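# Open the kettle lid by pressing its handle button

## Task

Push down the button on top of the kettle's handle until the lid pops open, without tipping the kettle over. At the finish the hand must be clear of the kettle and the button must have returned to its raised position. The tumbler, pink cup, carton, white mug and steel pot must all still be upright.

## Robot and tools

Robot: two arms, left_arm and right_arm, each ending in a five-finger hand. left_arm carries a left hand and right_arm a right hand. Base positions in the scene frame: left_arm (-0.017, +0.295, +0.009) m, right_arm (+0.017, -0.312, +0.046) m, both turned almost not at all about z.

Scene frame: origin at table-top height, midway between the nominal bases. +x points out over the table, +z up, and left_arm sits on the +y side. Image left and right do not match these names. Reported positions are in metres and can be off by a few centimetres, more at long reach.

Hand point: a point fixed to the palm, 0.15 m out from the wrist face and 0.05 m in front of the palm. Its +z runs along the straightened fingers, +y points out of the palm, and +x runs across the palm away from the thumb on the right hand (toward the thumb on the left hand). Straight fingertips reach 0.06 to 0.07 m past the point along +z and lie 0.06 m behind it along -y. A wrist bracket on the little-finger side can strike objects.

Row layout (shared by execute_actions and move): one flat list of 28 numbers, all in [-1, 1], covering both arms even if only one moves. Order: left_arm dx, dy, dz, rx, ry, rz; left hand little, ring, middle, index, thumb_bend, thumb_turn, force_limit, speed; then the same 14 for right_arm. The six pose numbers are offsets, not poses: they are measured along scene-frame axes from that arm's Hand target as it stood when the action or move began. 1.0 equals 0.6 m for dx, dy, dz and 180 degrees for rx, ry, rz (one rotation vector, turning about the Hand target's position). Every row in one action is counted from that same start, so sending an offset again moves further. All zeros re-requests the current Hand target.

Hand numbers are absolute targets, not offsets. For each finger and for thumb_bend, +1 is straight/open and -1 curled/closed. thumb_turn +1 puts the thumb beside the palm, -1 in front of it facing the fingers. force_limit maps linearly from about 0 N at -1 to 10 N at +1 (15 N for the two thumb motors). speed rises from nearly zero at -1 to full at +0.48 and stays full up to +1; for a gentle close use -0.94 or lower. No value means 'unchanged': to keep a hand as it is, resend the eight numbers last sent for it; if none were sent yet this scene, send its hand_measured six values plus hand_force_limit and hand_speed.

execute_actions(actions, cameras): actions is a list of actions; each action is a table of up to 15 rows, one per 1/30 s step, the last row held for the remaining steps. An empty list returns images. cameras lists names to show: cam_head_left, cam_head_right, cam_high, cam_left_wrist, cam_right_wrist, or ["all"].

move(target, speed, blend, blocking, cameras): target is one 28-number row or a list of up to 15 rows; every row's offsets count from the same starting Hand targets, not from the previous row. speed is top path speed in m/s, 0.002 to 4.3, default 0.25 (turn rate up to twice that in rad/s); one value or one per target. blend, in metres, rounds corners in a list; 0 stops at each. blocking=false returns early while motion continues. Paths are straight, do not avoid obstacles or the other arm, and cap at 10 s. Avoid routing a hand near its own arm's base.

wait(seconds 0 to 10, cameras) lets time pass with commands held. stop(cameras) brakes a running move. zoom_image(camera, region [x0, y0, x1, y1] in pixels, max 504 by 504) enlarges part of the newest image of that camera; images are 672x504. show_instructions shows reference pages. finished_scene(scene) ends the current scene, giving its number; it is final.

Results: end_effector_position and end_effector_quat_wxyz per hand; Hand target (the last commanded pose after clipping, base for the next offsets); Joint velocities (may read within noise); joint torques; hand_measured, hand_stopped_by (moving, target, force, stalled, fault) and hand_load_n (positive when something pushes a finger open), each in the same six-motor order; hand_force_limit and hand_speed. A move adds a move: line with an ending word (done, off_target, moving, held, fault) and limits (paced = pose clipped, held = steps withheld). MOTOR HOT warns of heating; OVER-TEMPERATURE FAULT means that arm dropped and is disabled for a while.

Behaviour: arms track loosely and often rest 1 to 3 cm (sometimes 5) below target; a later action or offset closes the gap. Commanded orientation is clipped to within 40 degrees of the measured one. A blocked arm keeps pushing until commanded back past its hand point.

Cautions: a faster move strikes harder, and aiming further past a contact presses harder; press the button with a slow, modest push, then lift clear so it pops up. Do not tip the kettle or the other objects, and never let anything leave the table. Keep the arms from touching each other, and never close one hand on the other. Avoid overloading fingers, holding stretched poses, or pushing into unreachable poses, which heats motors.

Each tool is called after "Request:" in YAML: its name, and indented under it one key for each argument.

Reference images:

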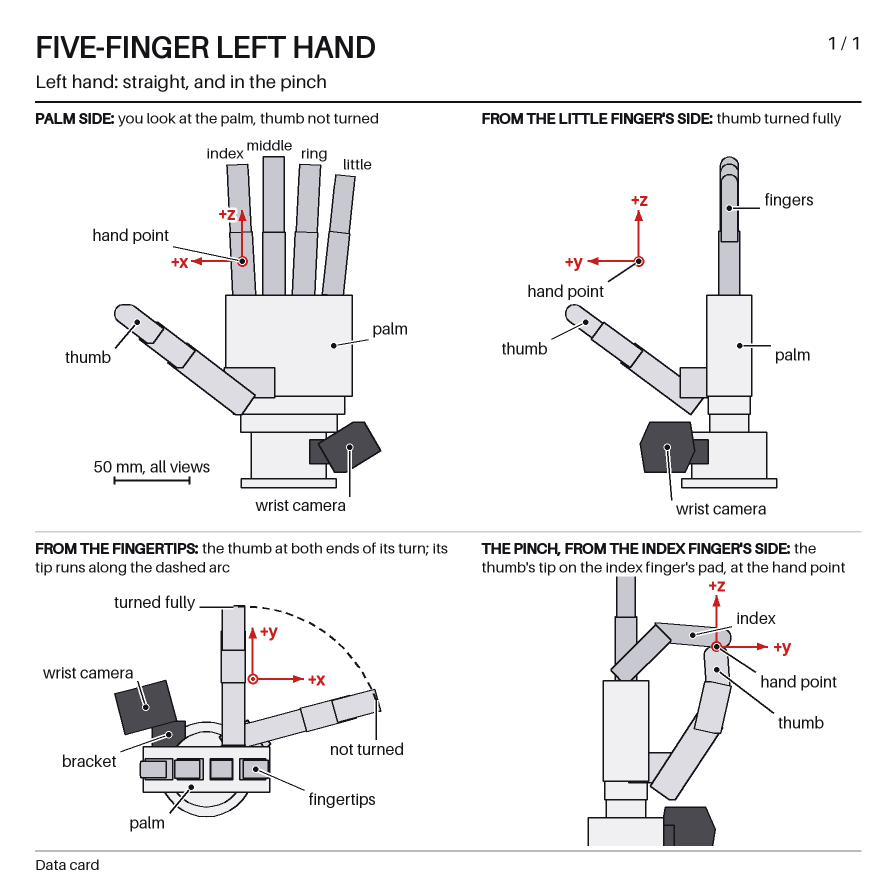

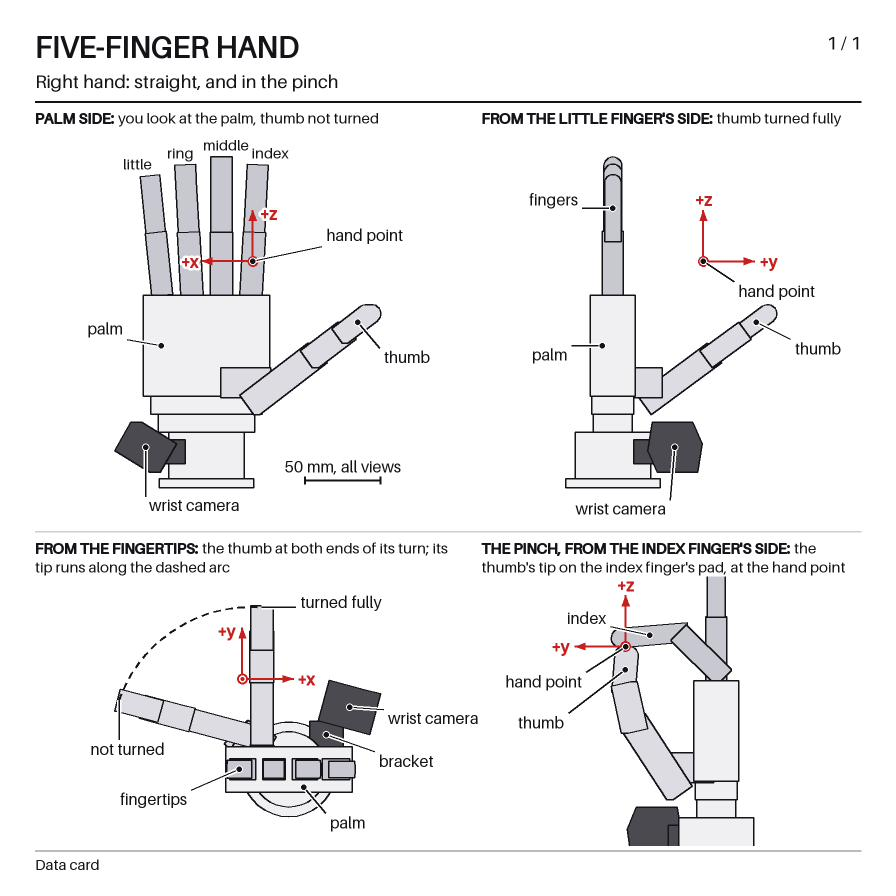

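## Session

Request:
execute_actions:
  actions: []

Request:
zoom_image:
  camera: "cam_high"
  region: [130, 0, 550, 300]

Scene clock: 0.00 s.
left_arm: end_effector_position=(+0.4747, +0.5071, +0.1785) hand_measured=(+1.000, +1.000, +1.000, +1.000, +1.000, +1.000) hand_load_n=(+0.0, +0.0, +0.0, +0.0, +0.0, +0.0) hand_stopped_by=(target, target, target, target, target, target) hand_force_limit=0.00 hand_speed=-0.80 end_effector_quat_wxyz=(+0.646, -0.078, +0.658, -0.378) | right_arm: end_effector_position=(+0.6837, -0.2338, +0.2568) hand_measured=(+1.000, +1.000, +1.000, +1.000, +1.000, +1.000) hand_load_n=(+0.0, +0.0, +0.0, +0.0, +0.0, +0.0) hand_stopped_by=(target, target, target, target, target, target) hand_force_limit=0.00 hand_speed=-0.80 end_effector_quat_wxyz=(-0.262, +0.850, +0.205, +0.409)
Joint positions: left_arm=[0.737 1.641 0.655 1.273 1.128 0.663] | right_arm=[-0.004 1.633 1.368 -0.459 -0.643 -1.724]
Joint velocities: within noise
Joint torques (N m): no reading
Heat: left arm: hottest elbow 34 °C; right arm: hottest elbow 36 °C.
Hand target: left_arm +0.4783, +0.5103, +0.1824; +0.649, -0.073, +0.657, -0.376 | right_arm +0.6918, -0.2336, +0.2718; -0.259, +0.844, +0.208, +0.421
camera_calibration:
cam_left_wrist: T_world_to_cam=[[-0.429674, -0.829483, 0.356845, 0.55822], [-0.491172, -0.116914, -0.863181, 0.448678], [0.757714, -0.546159, -0.357184, 0.092221], [0, 0, 0, 1]] pos_world=[0.390354, 0.565858, 0.221033]
cam_right_wrist: T_world_to_cam=[[0.698546, -0.707645, -0.106167, -0.61185], [-0.657525, -0.576249, -0.485385, 0.445536], [0.282301, 0.408871, -0.867831, 0.239395], [0, 0, 0, 1]] pos_world=[0.652775, -0.274115, 0.359052]

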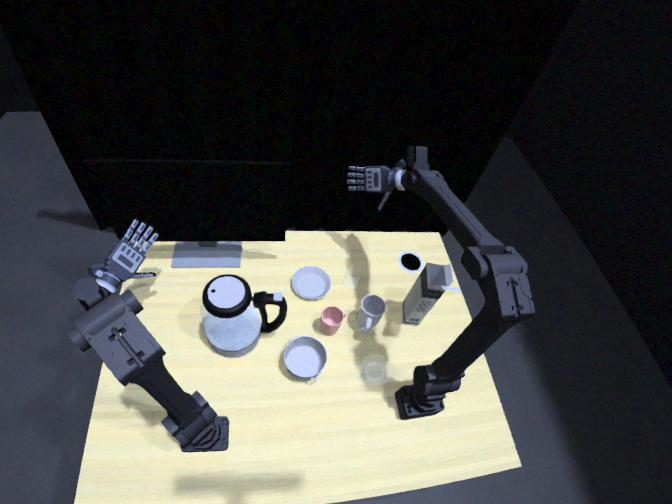

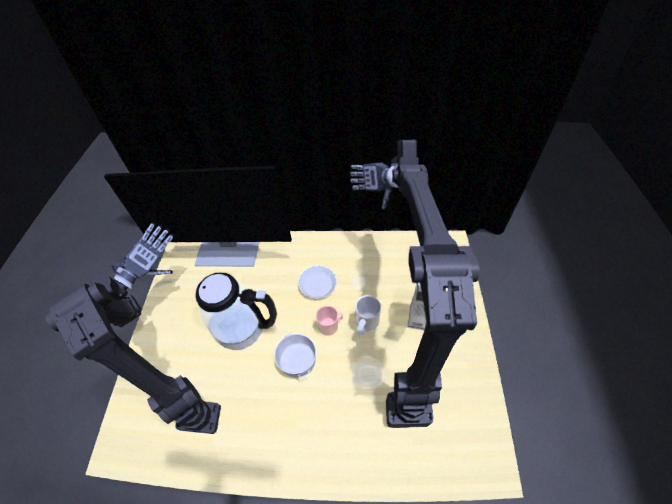

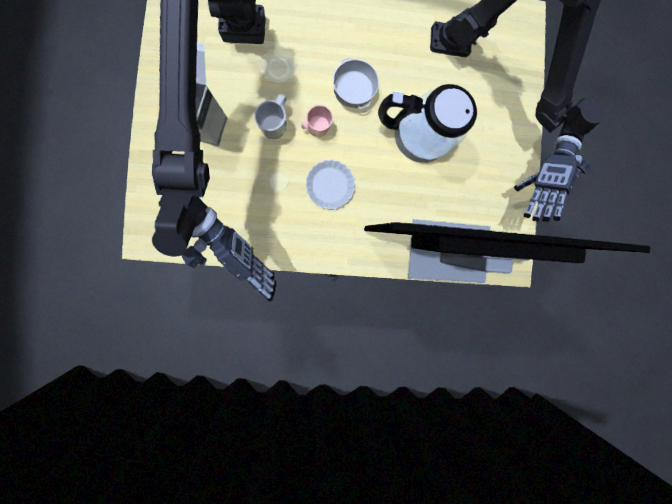

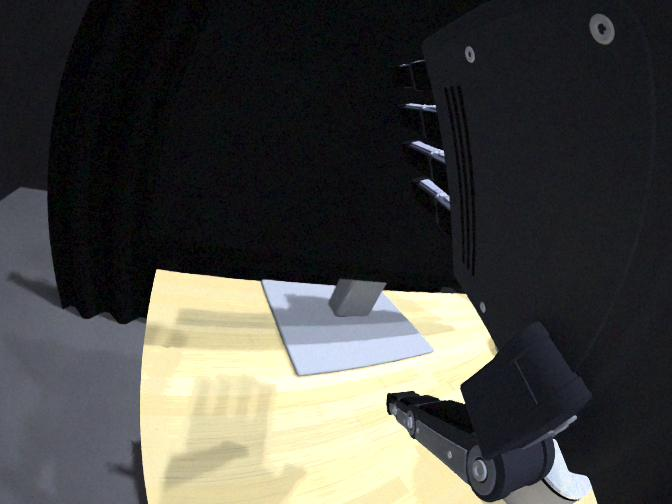

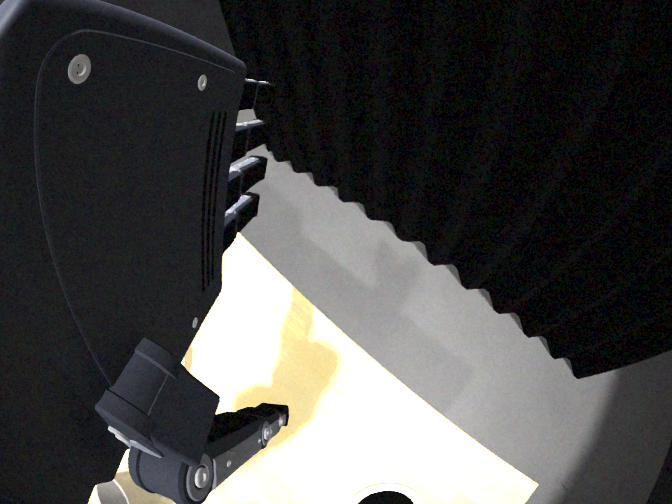

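Scaled by 1.200 from the camera's 672x504 image, which has a finer 960x720 frame.

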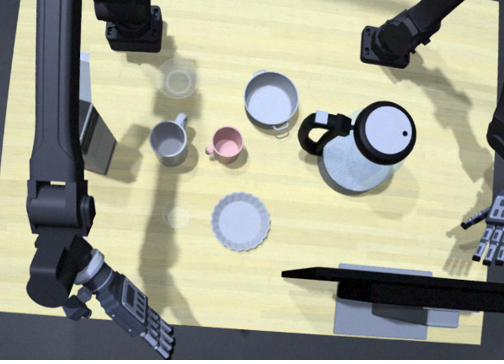

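Request:
zoom_image:
  camera: "cam_high"
  region: [370, 60, 490, 180]

Request:
zoom_image:
  camera: "cam_head_left"
  region: [190, 260, 310, 380]

Request:
zoom_image:
  camera: "cam_head_right"
  region: [180, 260, 300, 380]

Scaled by 4.200 from the camera's 672x504 image, which has a finer 960x720 frame.

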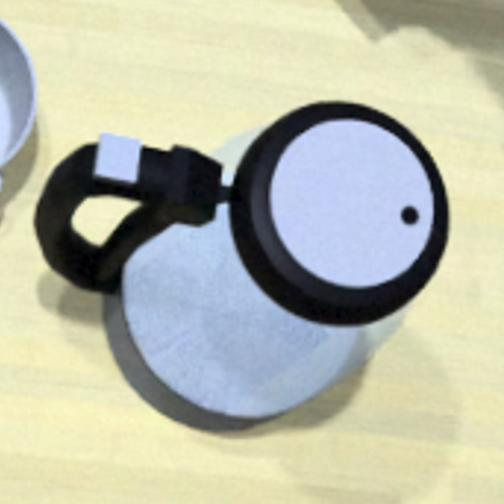

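Scaled by 4.200 from the camera's 672x504 image, which has a finer 960x720 frame.

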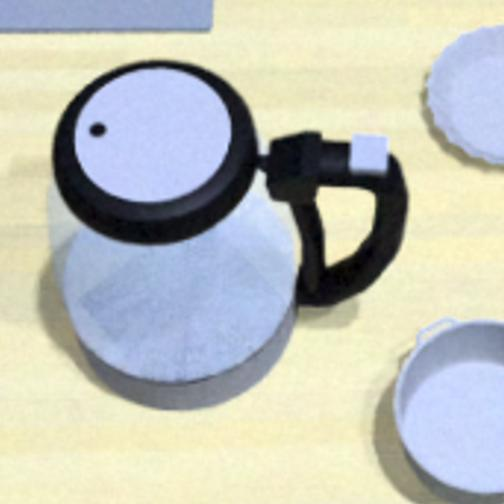

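Scaled by 4.200 from the camera's 672x504 image, which has a finer 960x720 frame.

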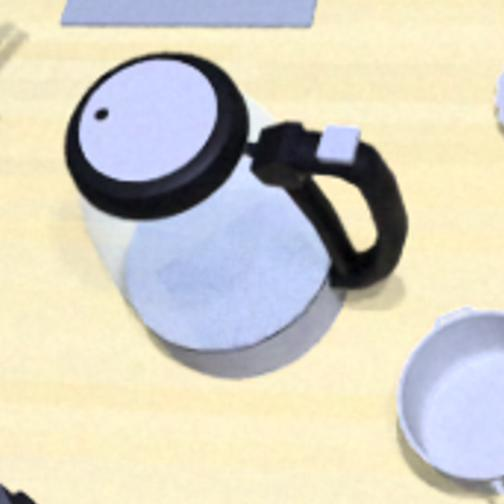

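Request:
move:
  target:
    - [0,0,0,0,0,0,1,1,1,1,1,1,0,-0.8,-0.153,0.056,0.214,-0.014,0.068,-0.068,-1,-1,-1,1,1,-1,0,0]
    - [0,0,0,0,0,0,1,1,1,1,1,1,0,-0.8,-0.403,0.389,0.247,-0.049,0.238,-0.238,-1,-1,-1,1,1,-1,0,0]
    - [0,0,0,0,0,0,1,1,1,1,1,1,0,-0.8,-0.798,0.489,0.214,-0.07,0.3405,-0.3404,-1,-1,-1,1,1,-1,0,0]
  blend: [0.05, 0.05, 0]
  speed: 0.25
  cameras: ["all"]

Scene clock: 43.00 s.
left_arm: end_effector_position=(+0.4747, +0.5071, +0.1785) hand_measured=(+1.000, +1.000, +1.000, +1.000, +1.000, +1.000) hand_load_n=(+0.0, +0.0, +0.0, +0.0, +0.0, +0.0) hand_stopped_by=(target, target, target, target, target, target) hand_force_limit=0.00 hand_speed=-0.80 end_effector_quat_wxyz=(+0.646, -0.078, +0.658, -0.378) | right_arm: end_effector_position=(+0.2172, +0.0645, +0.3978) hand_measured=(-1.000, -1.000, -1.000, +1.000, +1.000, -1.000) hand_load_n=(+0.0, +0.5, +0.0, +0.0, +0.0, +0.0) hand_stopped_by=(target, target, target, target, target, target) hand_force_limit=0.00 hand_speed=0.00 end_effector_quat_wxyz=(-0.087, +0.938, -0.335, +0.014)
Joint positions: left_arm=[0.737 1.641 0.655 1.273 1.128 0.663] | right_arm=[0.965 1.516 1.817 -1.696 -0.013 0.106]
Joint torques (N m): left_arm=[-1.03 -13.8 6.31 1.25 -0.19 0] | right_arm=[-1.03 -11.58 6.35 0.68 -0.12 0.2]
Heat: left arm: hottest elbow 37 °C; right arm: hottest elbow 40 °C.
Hand target: left_arm +0.4783, +0.5103, +0.1824; +0.649, -0.073, +0.657, -0.376 | right_arm +0.2128, +0.0597, +0.4001; +0.000, +0.940, -0.341, +0.000
Off the commanded pose: left_arm 0.006 m, 1 deg | right_arm 0.007 m, 10 deg.
joint sent to its limit (right arm) — joint 4 (wrist pitch), lower limit. The joint targets are off in orientation, not in position.
move: off_target (right_arm)
camera_calibration:
cam_left_wrist: T_world_to_cam=[[-0.429674, -0.829483, 0.356845, 0.55822], [-0.491172, -0.116914, -0.863181, 0.448678], [0.757714, -0.546159, -0.357184, 0.092221], [0, 0, 0, 1]] pos_world=[0.390354, 0.565858, 0.221033]
cam_right_wrist: T_world_to_cam=[[-0.431441, -0.877684, -0.208635, 0.237168], [-0.83356, 0.299391, 0.464265, -0.0167427], [-0.345015, 0.374213, -0.860773, 0.507081], [0, 0, 0, 1]] pos_world=[0.263318, 0.0234149, 0.493736]

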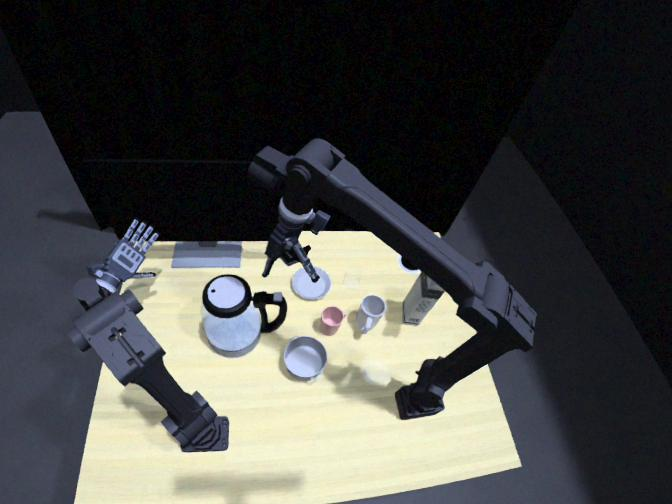

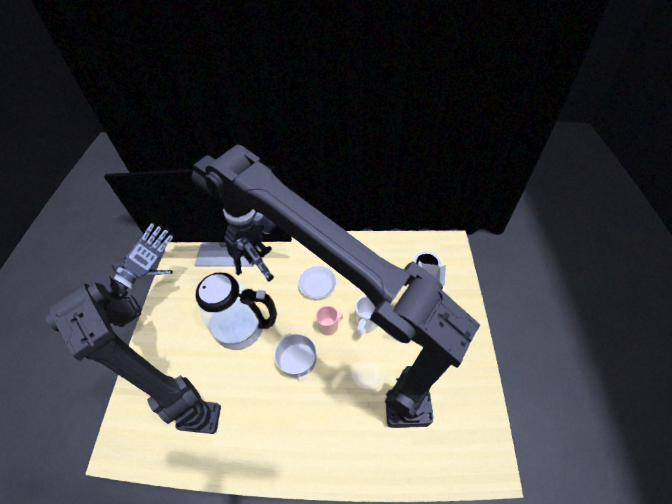

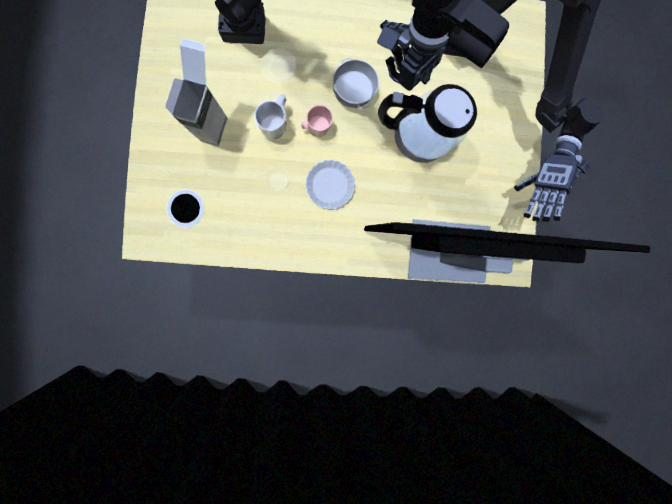

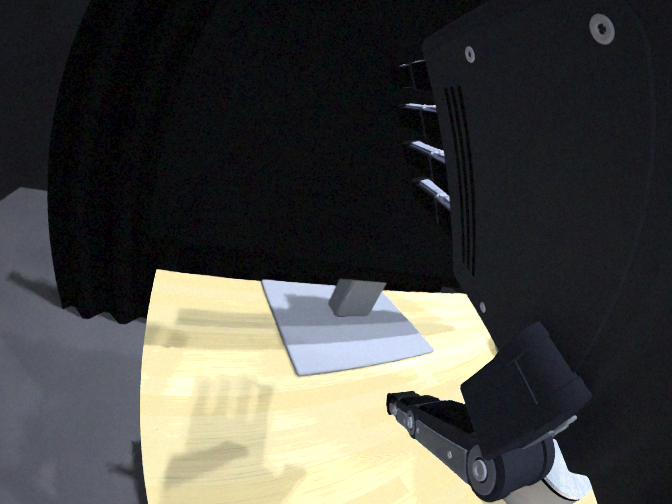

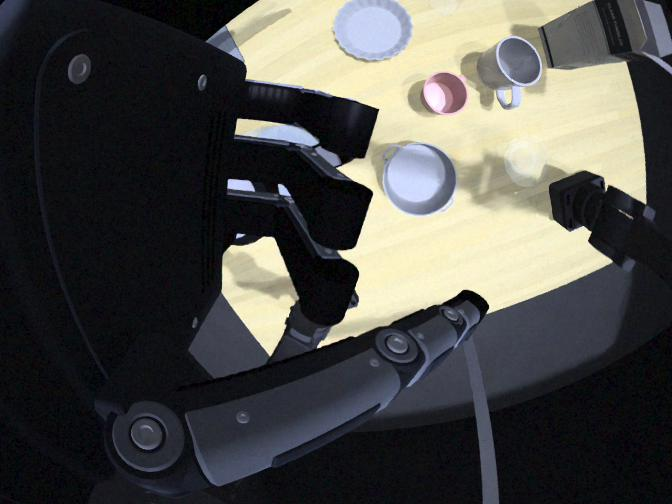

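Request:
zoom_image:
  camera: "cam_high"
  region: [370, 50, 490, 170]

Request:
zoom_image:
  camera: "cam_head_left"
  region: [200, 220, 320, 340]

Request:
zoom_image:
  camera: "cam_head_right"
  region: [180, 220, 300, 340]

Scaled by 4.200 from the camera's 672x504 image, which has a finer 960x720 frame.

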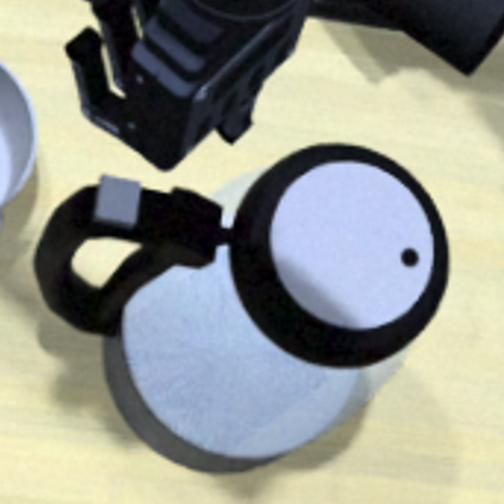

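Scaled by 4.200 from the camera's 672x504 image, which has a finer 960x720 frame.

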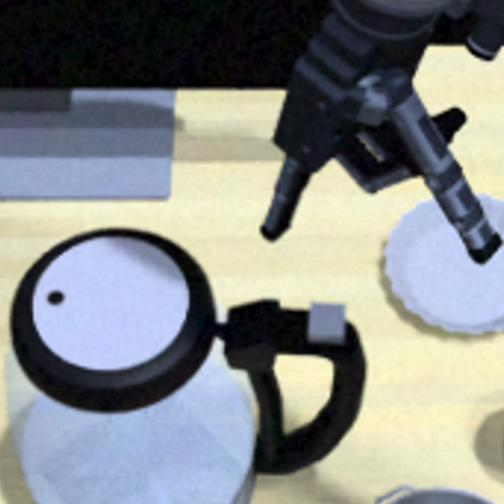

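Scaled by 4.200 from the camera's 672x504 image, which has a finer 960x720 frame.

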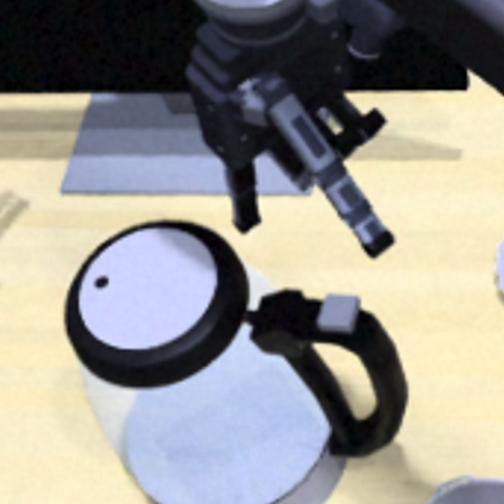

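Request:
move:
  target: [0,0,0,0,0,0,1,1,1,1,1,1,0,-0.8,0.0153,-0.0495,-0.115,0.039,-0.022,0.0025,-1,-1,-1,1,1,-1,0,0]
  speed: 0.15
  cameras: ["cam_high","cam_head_left","cam_head_right"]

Request:
zoom_image:
  camera: "cam_high"
  region: [370, 50, 490, 170]

Request:
zoom_image:
  camera: "cam_head_left"
  region: [200, 230, 320, 350]

Request:
zoom_image:
  camera: "cam_head_right"
  region: [180, 230, 300, 350]

Scene clock: 63.90 s.
left_arm: end_effector_position=(+0.4747, +0.5071, +0.1785) hand_measured=(+1.000, +1.000, +1.000, +1.000, +1.000, +1.000) hand_load_n=(+0.0, +0.0, +0.0, +0.0, +0.0, +0.0) hand_stopped_by=(target, target, target, target, target, target) hand_force_limit=0.00 hand_speed=-0.80 end_effector_quat_wxyz=(+0.646, -0.078, +0.658, -0.378) | right_arm: end_effector_position=(+0.2192, +0.0328, +0.3307) hand_measured=(-1.000, -1.000, -1.000, +1.000, +1.000, -1.000) hand_load_n=(+0.0, +0.0, +0.0, +0.0, +0.0, +0.0) hand_stopped_by=(target, target, target, target, target, target) hand_force_limit=0.00 hand_speed=0.00 end_effector_quat_wxyz=(-0.062, +0.939, -0.339, +0.010)
Joint positions: left_arm=[0.737 1.641 0.655 1.273 1.128 0.663] | right_arm=[0.921 1.448 1.562 -1.56 -0.015 0.07]
Joint torques (N m): left_arm=[-0.97 -13.51 6.3 1.31 -0.19 0.02] | right_arm=[-1.79 -10.58 6.53 1.4 -0.12 -0.04]
Heat: left arm: hottest elbow 38 °C; right arm: hottest elbow 40 °C.
Hand target: left_arm +0.4783, +0.5103, +0.1824; +0.649, -0.073, +0.657, -0.376 | right_arm +0.2220, +0.0300, +0.3311; -0.069, +0.939, -0.337, +0.011
Off the commanded pose: left_arm 0.006 m, 1 deg | right_arm 0.004 m, 1 deg.
move: done
Images, in order (width x height): cam_head_left 672x504, cam_head_right 672x504, cam_high 672x504.

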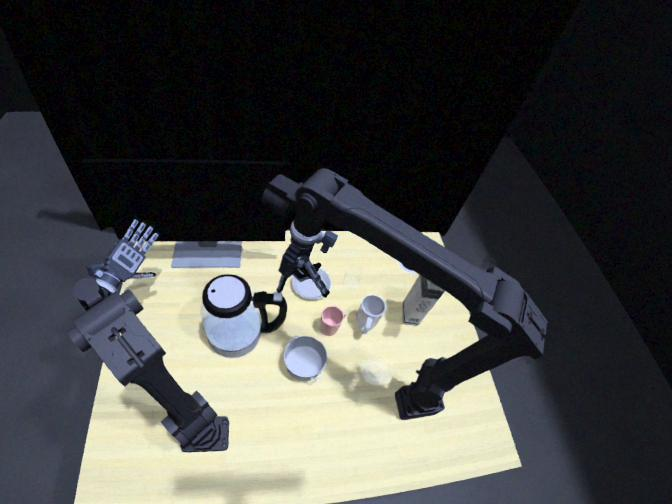

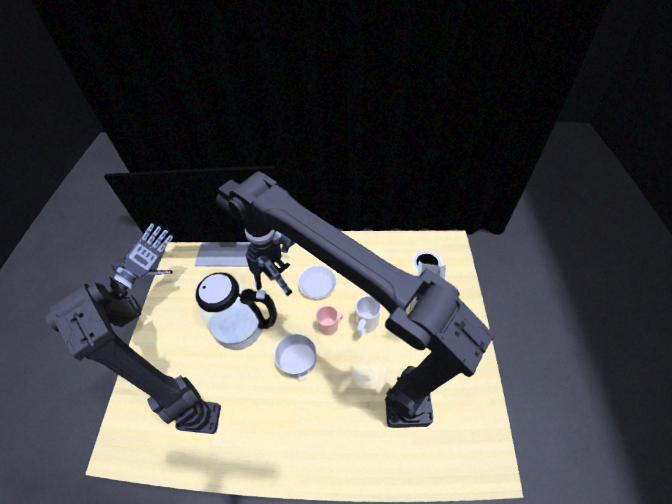

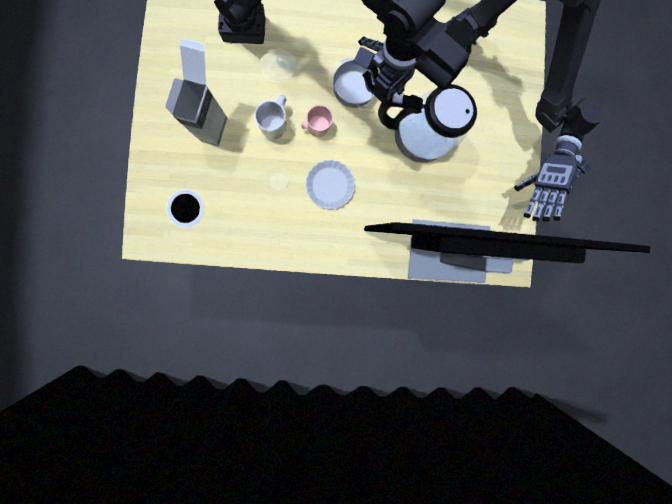

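Scaled by 4.200 from the camera's 672x504 image, which has a finer 960x720 frame.

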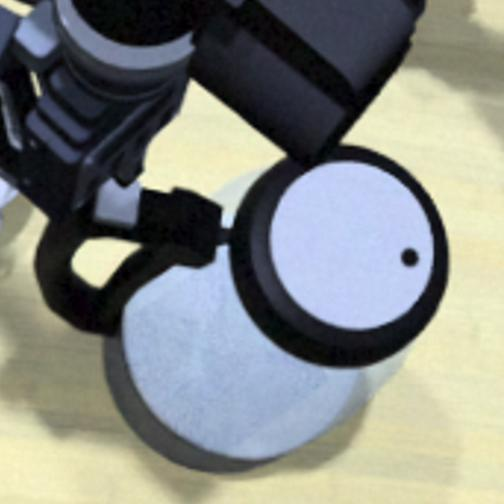

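Scaled by 4.200 from the camera's 672x504 image, which has a finer 960x720 frame.

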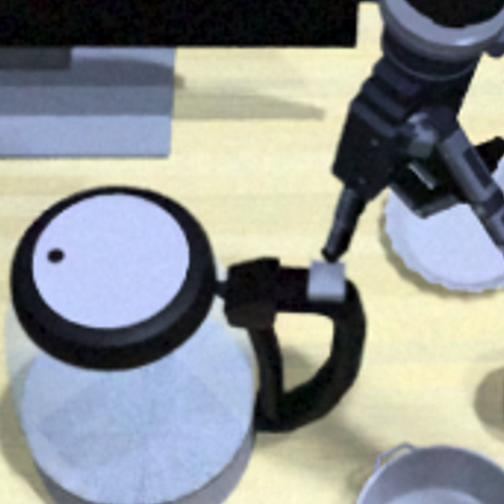

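Scaled by 4.200 from the camera's 672x504 image, which has a finer 960x720 frame.

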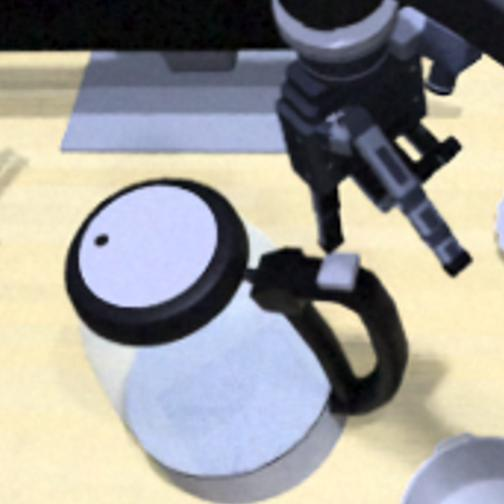

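Request:
move:
  target:
    - [0,0,0,0,0,0,1,1,1,1,1,1,0,-0.8,0.0125,0.002,-0.03,0,0,0,-1,-1,-1,1,1,-1,0,0]
    - [0,0,0,0,0,0,1,1,1,1,1,1,0,-0.8,0.0133,0.002,-0.094,0,0,0,-1,-1,-1,1,1,-1,0,0]
  speed: [0.08,0.05]
  blend: [0.005,0]
  cameras: ["cam_high","cam_head_left","cam_head_right"]

Request:
zoom_image:
  camera: "cam_high"
  region: [370, 50, 490, 170]

Request:
zoom_image:
  camera: "cam_head_left"
  region: [200, 230, 320, 350]

Request:
zoom_image:
  camera: "cam_head_right"
  region: [180, 230, 300, 350]

Scene clock: 74.67 s.
left_arm: end_effector_position=(+0.4747, +0.5071, +0.1785) hand_measured=(+1.000, +1.000, +1.000, +1.000, +1.000, +1.000) hand_load_n=(+0.0, +0.0, +0.0, +0.0, +0.0, +0.0) hand_stopped_by=(target, target, target, target, target, target) hand_force_limit=0.00 hand_speed=-0.80 end_effector_quat_wxyz=(+0.646, -0.078, +0.658, -0.378) | right_arm: end_effector_position=(+0.2253, +0.0320, +0.2964) hand_measured=(-1.000, -1.000, -1.000, +1.000, +1.000, -1.000) hand_load_n=(+0.0, +0.0, +0.0, -1.5, +0.0, +0.0) hand_stopped_by=(target, target, target, target, target, target) hand_force_limit=0.00 hand_speed=0.00 end_effector_quat_wxyz=(-0.084, +0.938, -0.337, +0.015)
Joint positions: left_arm=[0.737 1.641 0.655 1.273 1.128 0.663] | right_arm=[0.908 1.418 1.442 -1.425 -0.019 0.053]
Joint torques (N m): left_arm=[-0.97 -13.63 6.41 1.25 -0.22 0] | right_arm=[-1.73 -7.59 5.26 1.95 -0.05 -0.03]
Heat: left arm: hottest elbow 38 °C; right arm: hottest elbow 40 °C.
Hand target: left_arm +0.4783, +0.5103, +0.1824; +0.649, -0.073, +0.657, -0.376 | right_arm +0.2300, +0.0313, +0.2748; -0.069, +0.939, -0.337, +0.011
Off the commanded pose: left_arm 0.006 m, 1 deg | right_arm 0.022 m, 2 deg.
move: off_target (right_arm)
Images, in order (width x height): cam_head_left 672x504, cam_head_right 672x504, cam_high 672x504.

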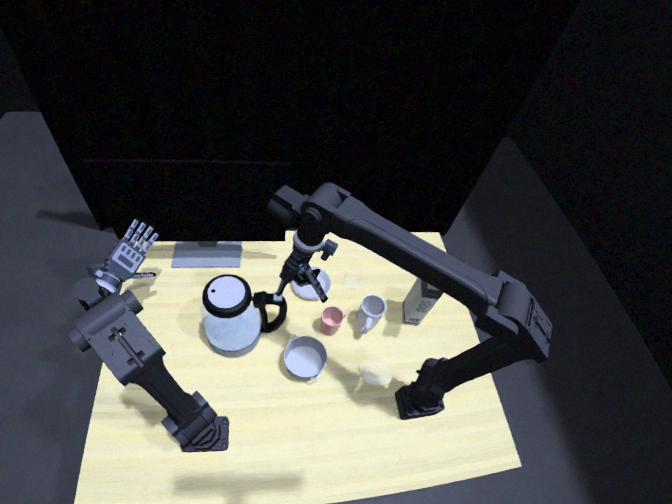

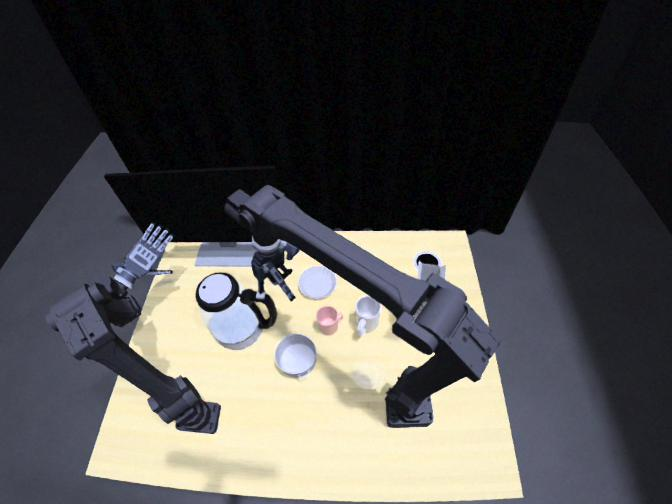

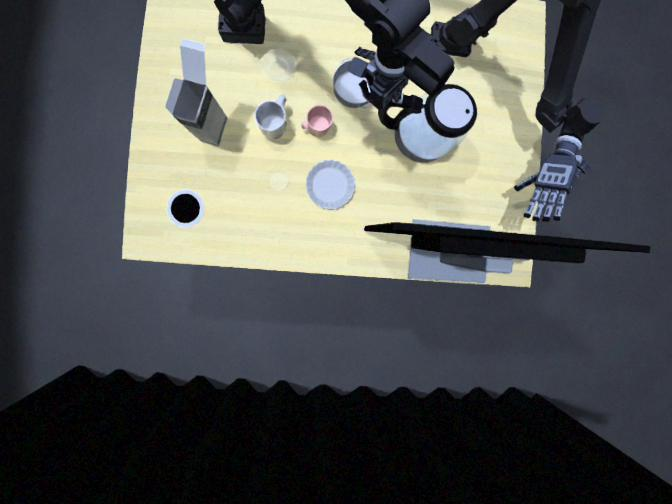

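Scaled by 4.200 from the camera's 672x504 image, which has a finer 960x720 frame.

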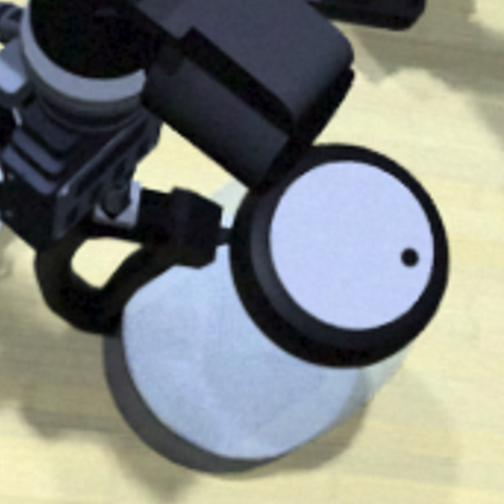

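Scaled by 4.200 from the camera's 672x504 image, which has a finer 960x720 frame.

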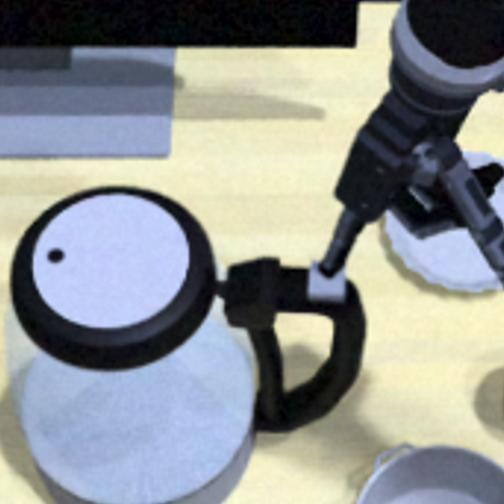

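Scaled by 4.200 from the camera's 672x504 image, which has a finer 960x720 frame.

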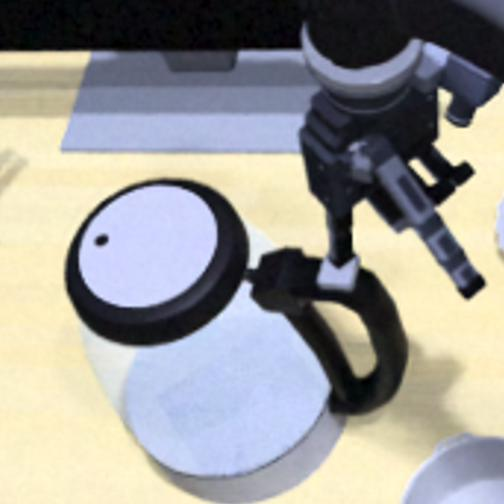

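Request:
move:
  target:
    - [0,0,0,0,0,0,1,1,1,1,1,1,0,-0.8,-0.005,0,0.055,0,0,0,-1,-1,-1,1,1,-1,0,0]
    - [0,0,0,0,0,0,1,1,1,1,1,1,0,-0.8,-0.012,0,-0.015,0,0,0,-1,-1,-1,1,1,-1,0,0]
  speed: [0.08,0.05]
  blend: [0.003,0]
  cameras: ["cam_high","cam_head_left","cam_head_right"]

Request:
zoom_image:
  camera: "cam_head_left"
  region: [200, 230, 320, 350]

Request:
zoom_image:
  camera: "cam_head_right"
  region: [180, 230, 300, 350]

Scene clock: 86.57 s.
left_arm: end_effector_position=(+0.4747, +0.5071, +0.1785) hand_measured=(+1.000, +1.000, +1.000, +1.000, +1.000, +1.000) hand_load_n=(+0.0, +0.0, +0.0, +0.0, +0.0, +0.0) hand_stopped_by=(target, target, target, target, target, target) hand_force_limit=0.00 hand_speed=-0.80 end_effector_quat_wxyz=(+0.646, -0.078, +0.658, -0.378) | right_arm: end_effector_position=(+0.2219, +0.0271, +0.2928) hand_measured=(-1.000, -1.000, -1.000, +1.000, +1.000, -1.000) hand_load_n=(+0.0, +0.0, +0.0, -2.0, +0.0, +0.0) hand_stopped_by=(target, target, target, target, target, target) hand_force_limit=0.00 hand_speed=0.00 end_effector_quat_wxyz=(-0.088, +0.937, -0.337, +0.017)
Joint positions: left_arm=[0.737 1.641 0.655 1.273 1.128 0.663] | right_arm=[0.908 1.396 1.41 -1.407 -0.019 0.053]
Joint torques (N m): left_arm=[-0.79 -13.74 6.45 1.31 -0.22 -0.01] | right_arm=[-0.67 -6.48 5.09 2.15 0.03 0.12]
Heat: left arm: hottest elbow 38 °C; right arm: hottest elbow 40 °C.
Hand target: left_arm +0.4783, +0.5103, +0.1824; +0.649, -0.073, +0.657, -0.376 | right_arm +0.2229, +0.0311, +0.2658; -0.069, +0.939, -0.337, +0.011
Off the commanded pose: left_arm 0.006 m, 1 deg | right_arm 0.027 m, 2 deg.
move: off_target (right_arm)
Images, in order (width x height): cam_head_left 672x504, cam_head_right 672x504, cam_high 672x504.

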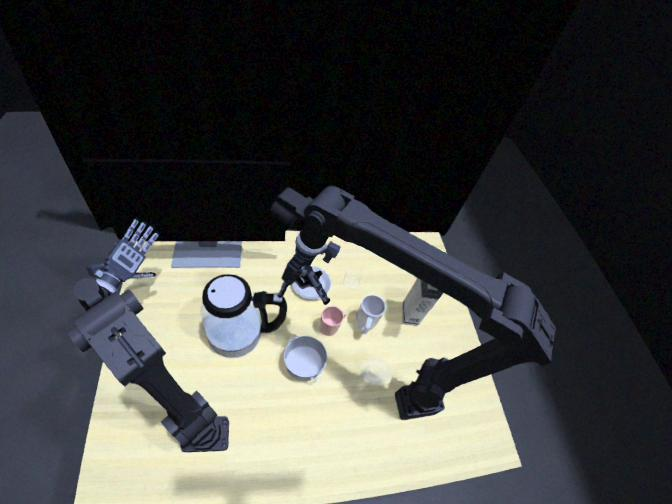

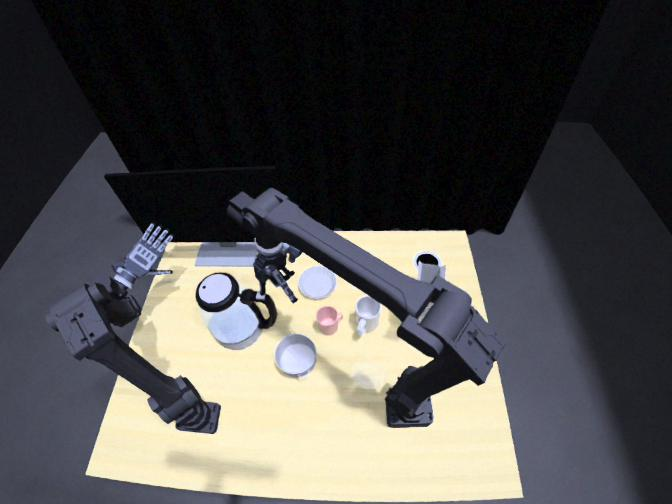

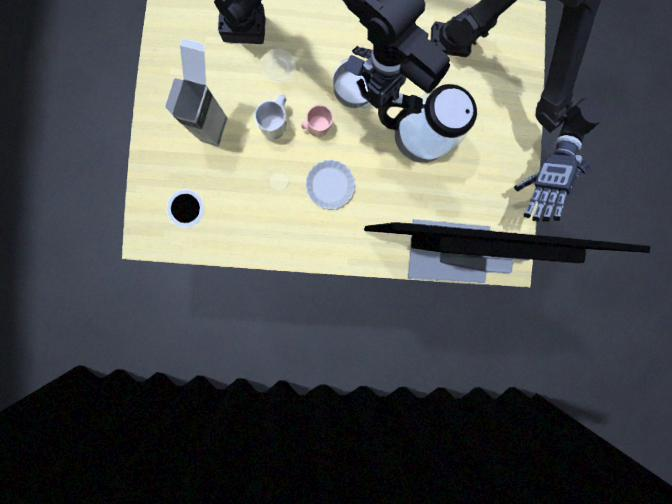

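Scaled by 4.200 from the camera's 672x504 image, which has a finer 960x720 frame.

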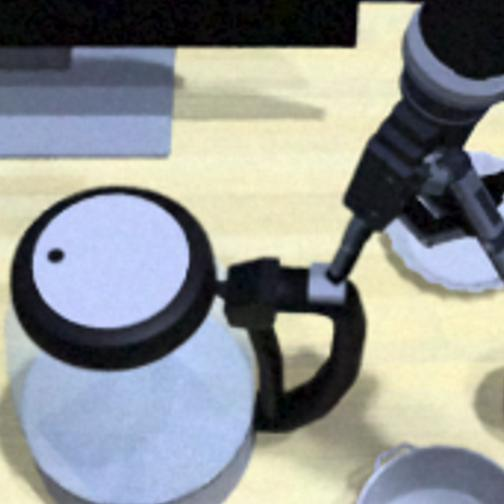

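Scaled by 4.200 from the camera's 672x504 image, which has a finer 960x720 frame.

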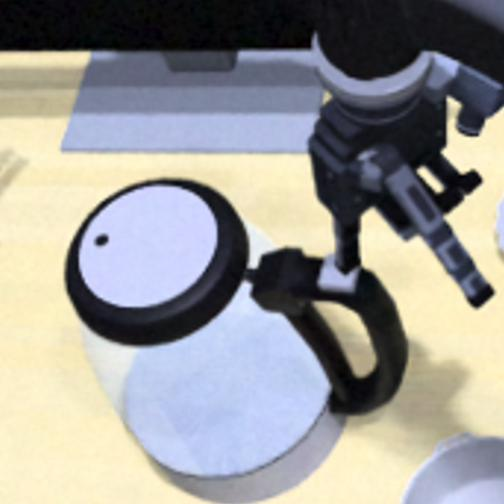

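Request:
zoom_image:
  camera: "cam_head_left"
  region: [255, 275, 305, 325]

Request:
zoom_image:
  camera: "cam_head_right"
  region: [240, 270, 290, 320]

Request:
zoom_image:
  camera: "cam_high"
  region: [370, 60, 430, 120]

Scaled by 10.080 from the camera's 672x504 image, which has a finer 960x720 frame.

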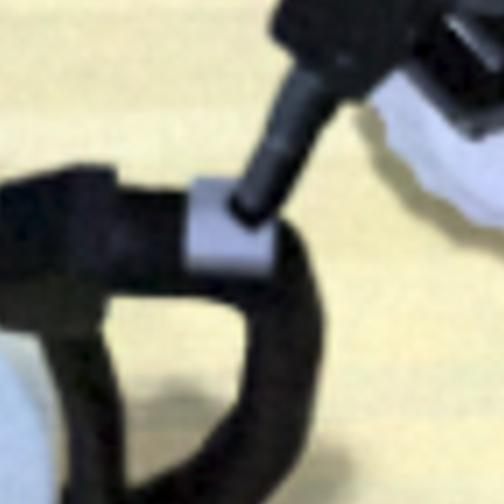

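Scaled by 10.080 from the camera's 672x504 image, which has a finer 960x720 frame.

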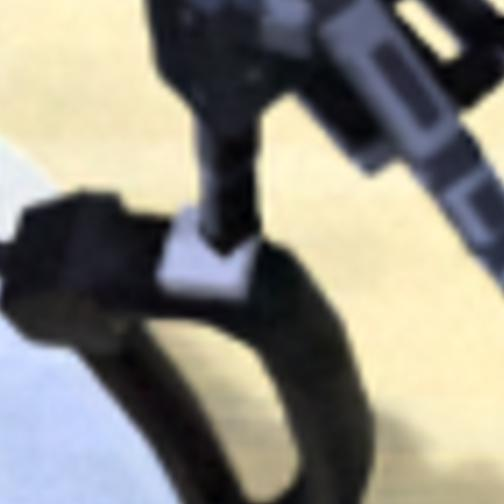

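Scaled by 8.400 from the camera's 672x504 image, which has a finer 960x720 frame.

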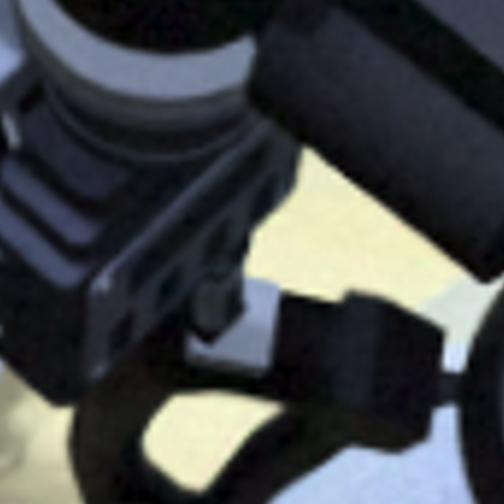

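Request:
move:
  target:
    - [0,0,0,0,0,0,1,1,1,1,1,1,0,-0.8,0,-0.005,0.09,0,0,0,-1,-1,-1,1,1,-1,0,0]
    - [0,0,0,0,0,0,1,1,1,1,1,1,0,-0.8,-0.004,-0.016,0.07,0.065,-0.017,0,-1,-1,-1,1,1,-1,0,0]
  speed: [0.08,0.1]
  blend: [0.01,0]
  cameras: ["cam_high","cam_head_left","cam_head_right"]

Request:
zoom_image:
  camera: "cam_head_left"
  region: [240, 260, 310, 330]

Request:
zoom_image:
  camera: "cam_head_right"
  region: [225, 260, 295, 330]

Scene clock: 113.30 s.
left_arm: end_effector_position=(+0.4747, +0.5071, +0.1785) hand_measured=(+1.000, +1.000, +1.000, +1.000, +1.000, +1.000) hand_load_n=(+0.0, +0.0, +0.0, +0.0, +0.0, +0.0) hand_stopped_by=(target, target, target, target, target, target) hand_force_limit=0.00 hand_speed=-0.80 end_effector_quat_wxyz=(+0.646, -0.078, +0.658, -0.378) | right_arm: end_effector_position=(+0.2169, +0.0244, +0.3079) hand_measured=(-1.000, -1.000, -1.000, +1.000, +1.000, -1.000) hand_load_n=(+0.0, +0.0, +0.0, +0.0, +0.0, +0.0) hand_stopped_by=(target, target, target, target, target, target) hand_force_limit=0.00 hand_speed=0.00 end_effector_quat_wxyz=(-0.166, +0.927, -0.337, -0.001)
Joint positions: left_arm=[0.737 1.641 0.655 1.273 1.128 0.663] | right_arm=[0.873 1.285 1.333 -1.302 -0.107 0.04]
Joint torques (N m): left_arm=[-1.08 -13.92 6.37 1.29 -0.21 0.01] | right_arm=[-1.85 -8.7 6.87 1.84 -0.2 -0.02]
Heat: left arm: hottest elbow 38 °C; right arm: hottest elbow 40 °C.
Hand target: left_arm +0.4783, +0.5103, +0.1824; +0.649, -0.073, +0.657, -0.376 | right_arm +0.2204, +0.0216, +0.3078; -0.173, +0.926, -0.335, +0.002
Off the commanded pose: left_arm 0.006 m, 1 deg | right_arm 0.005 m, 1 deg.
move: done
Images, in order (width x height): cam_head_left 672x504, cam_head_right 672x504, cam_high 672x504.

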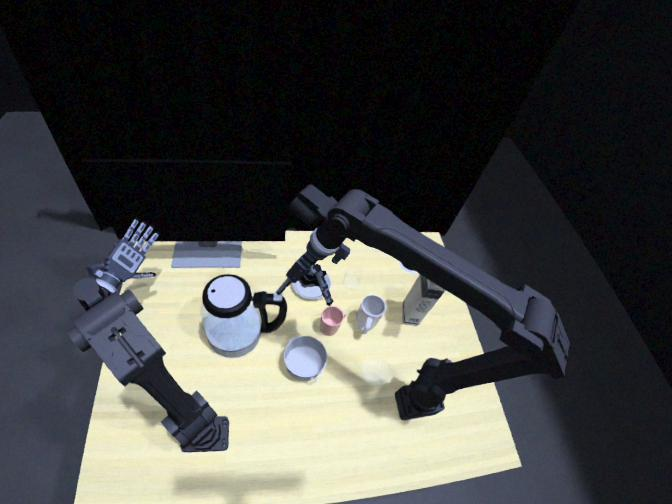

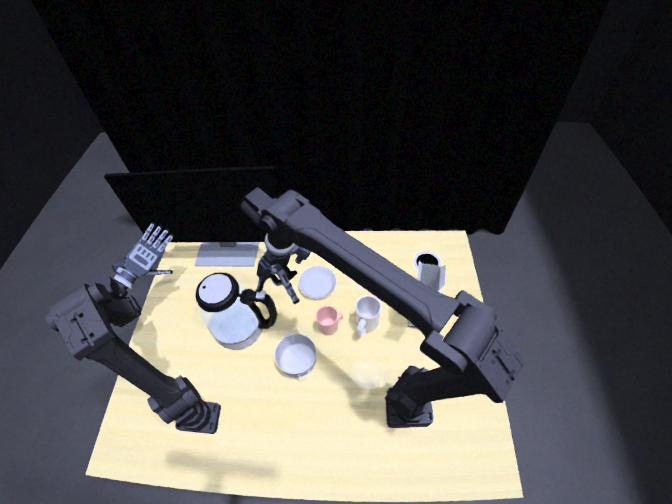

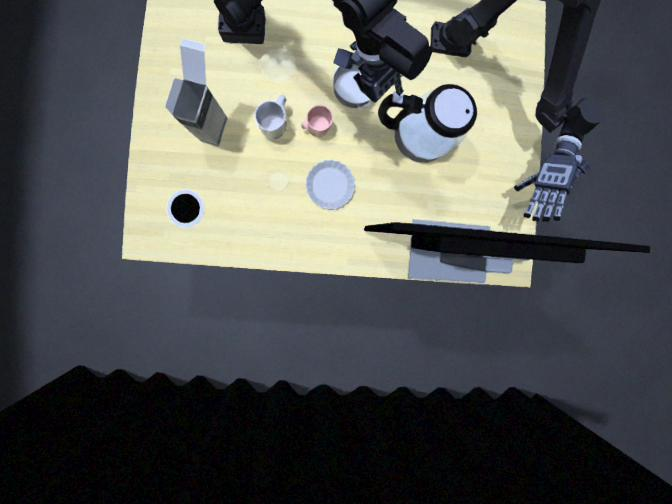

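Scaled by 7.200 from the camera's 672x504 image, which has a finer 960x720 frame.

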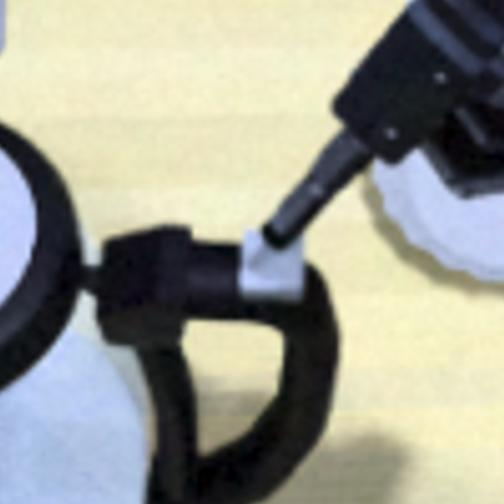

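Scaled by 7.200 from the camera's 672x504 image, which has a finer 960x720 frame.

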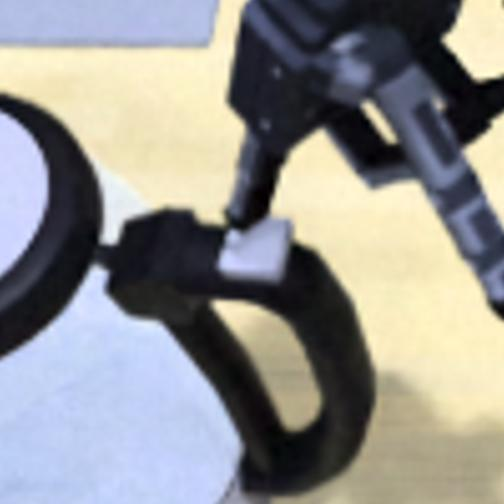

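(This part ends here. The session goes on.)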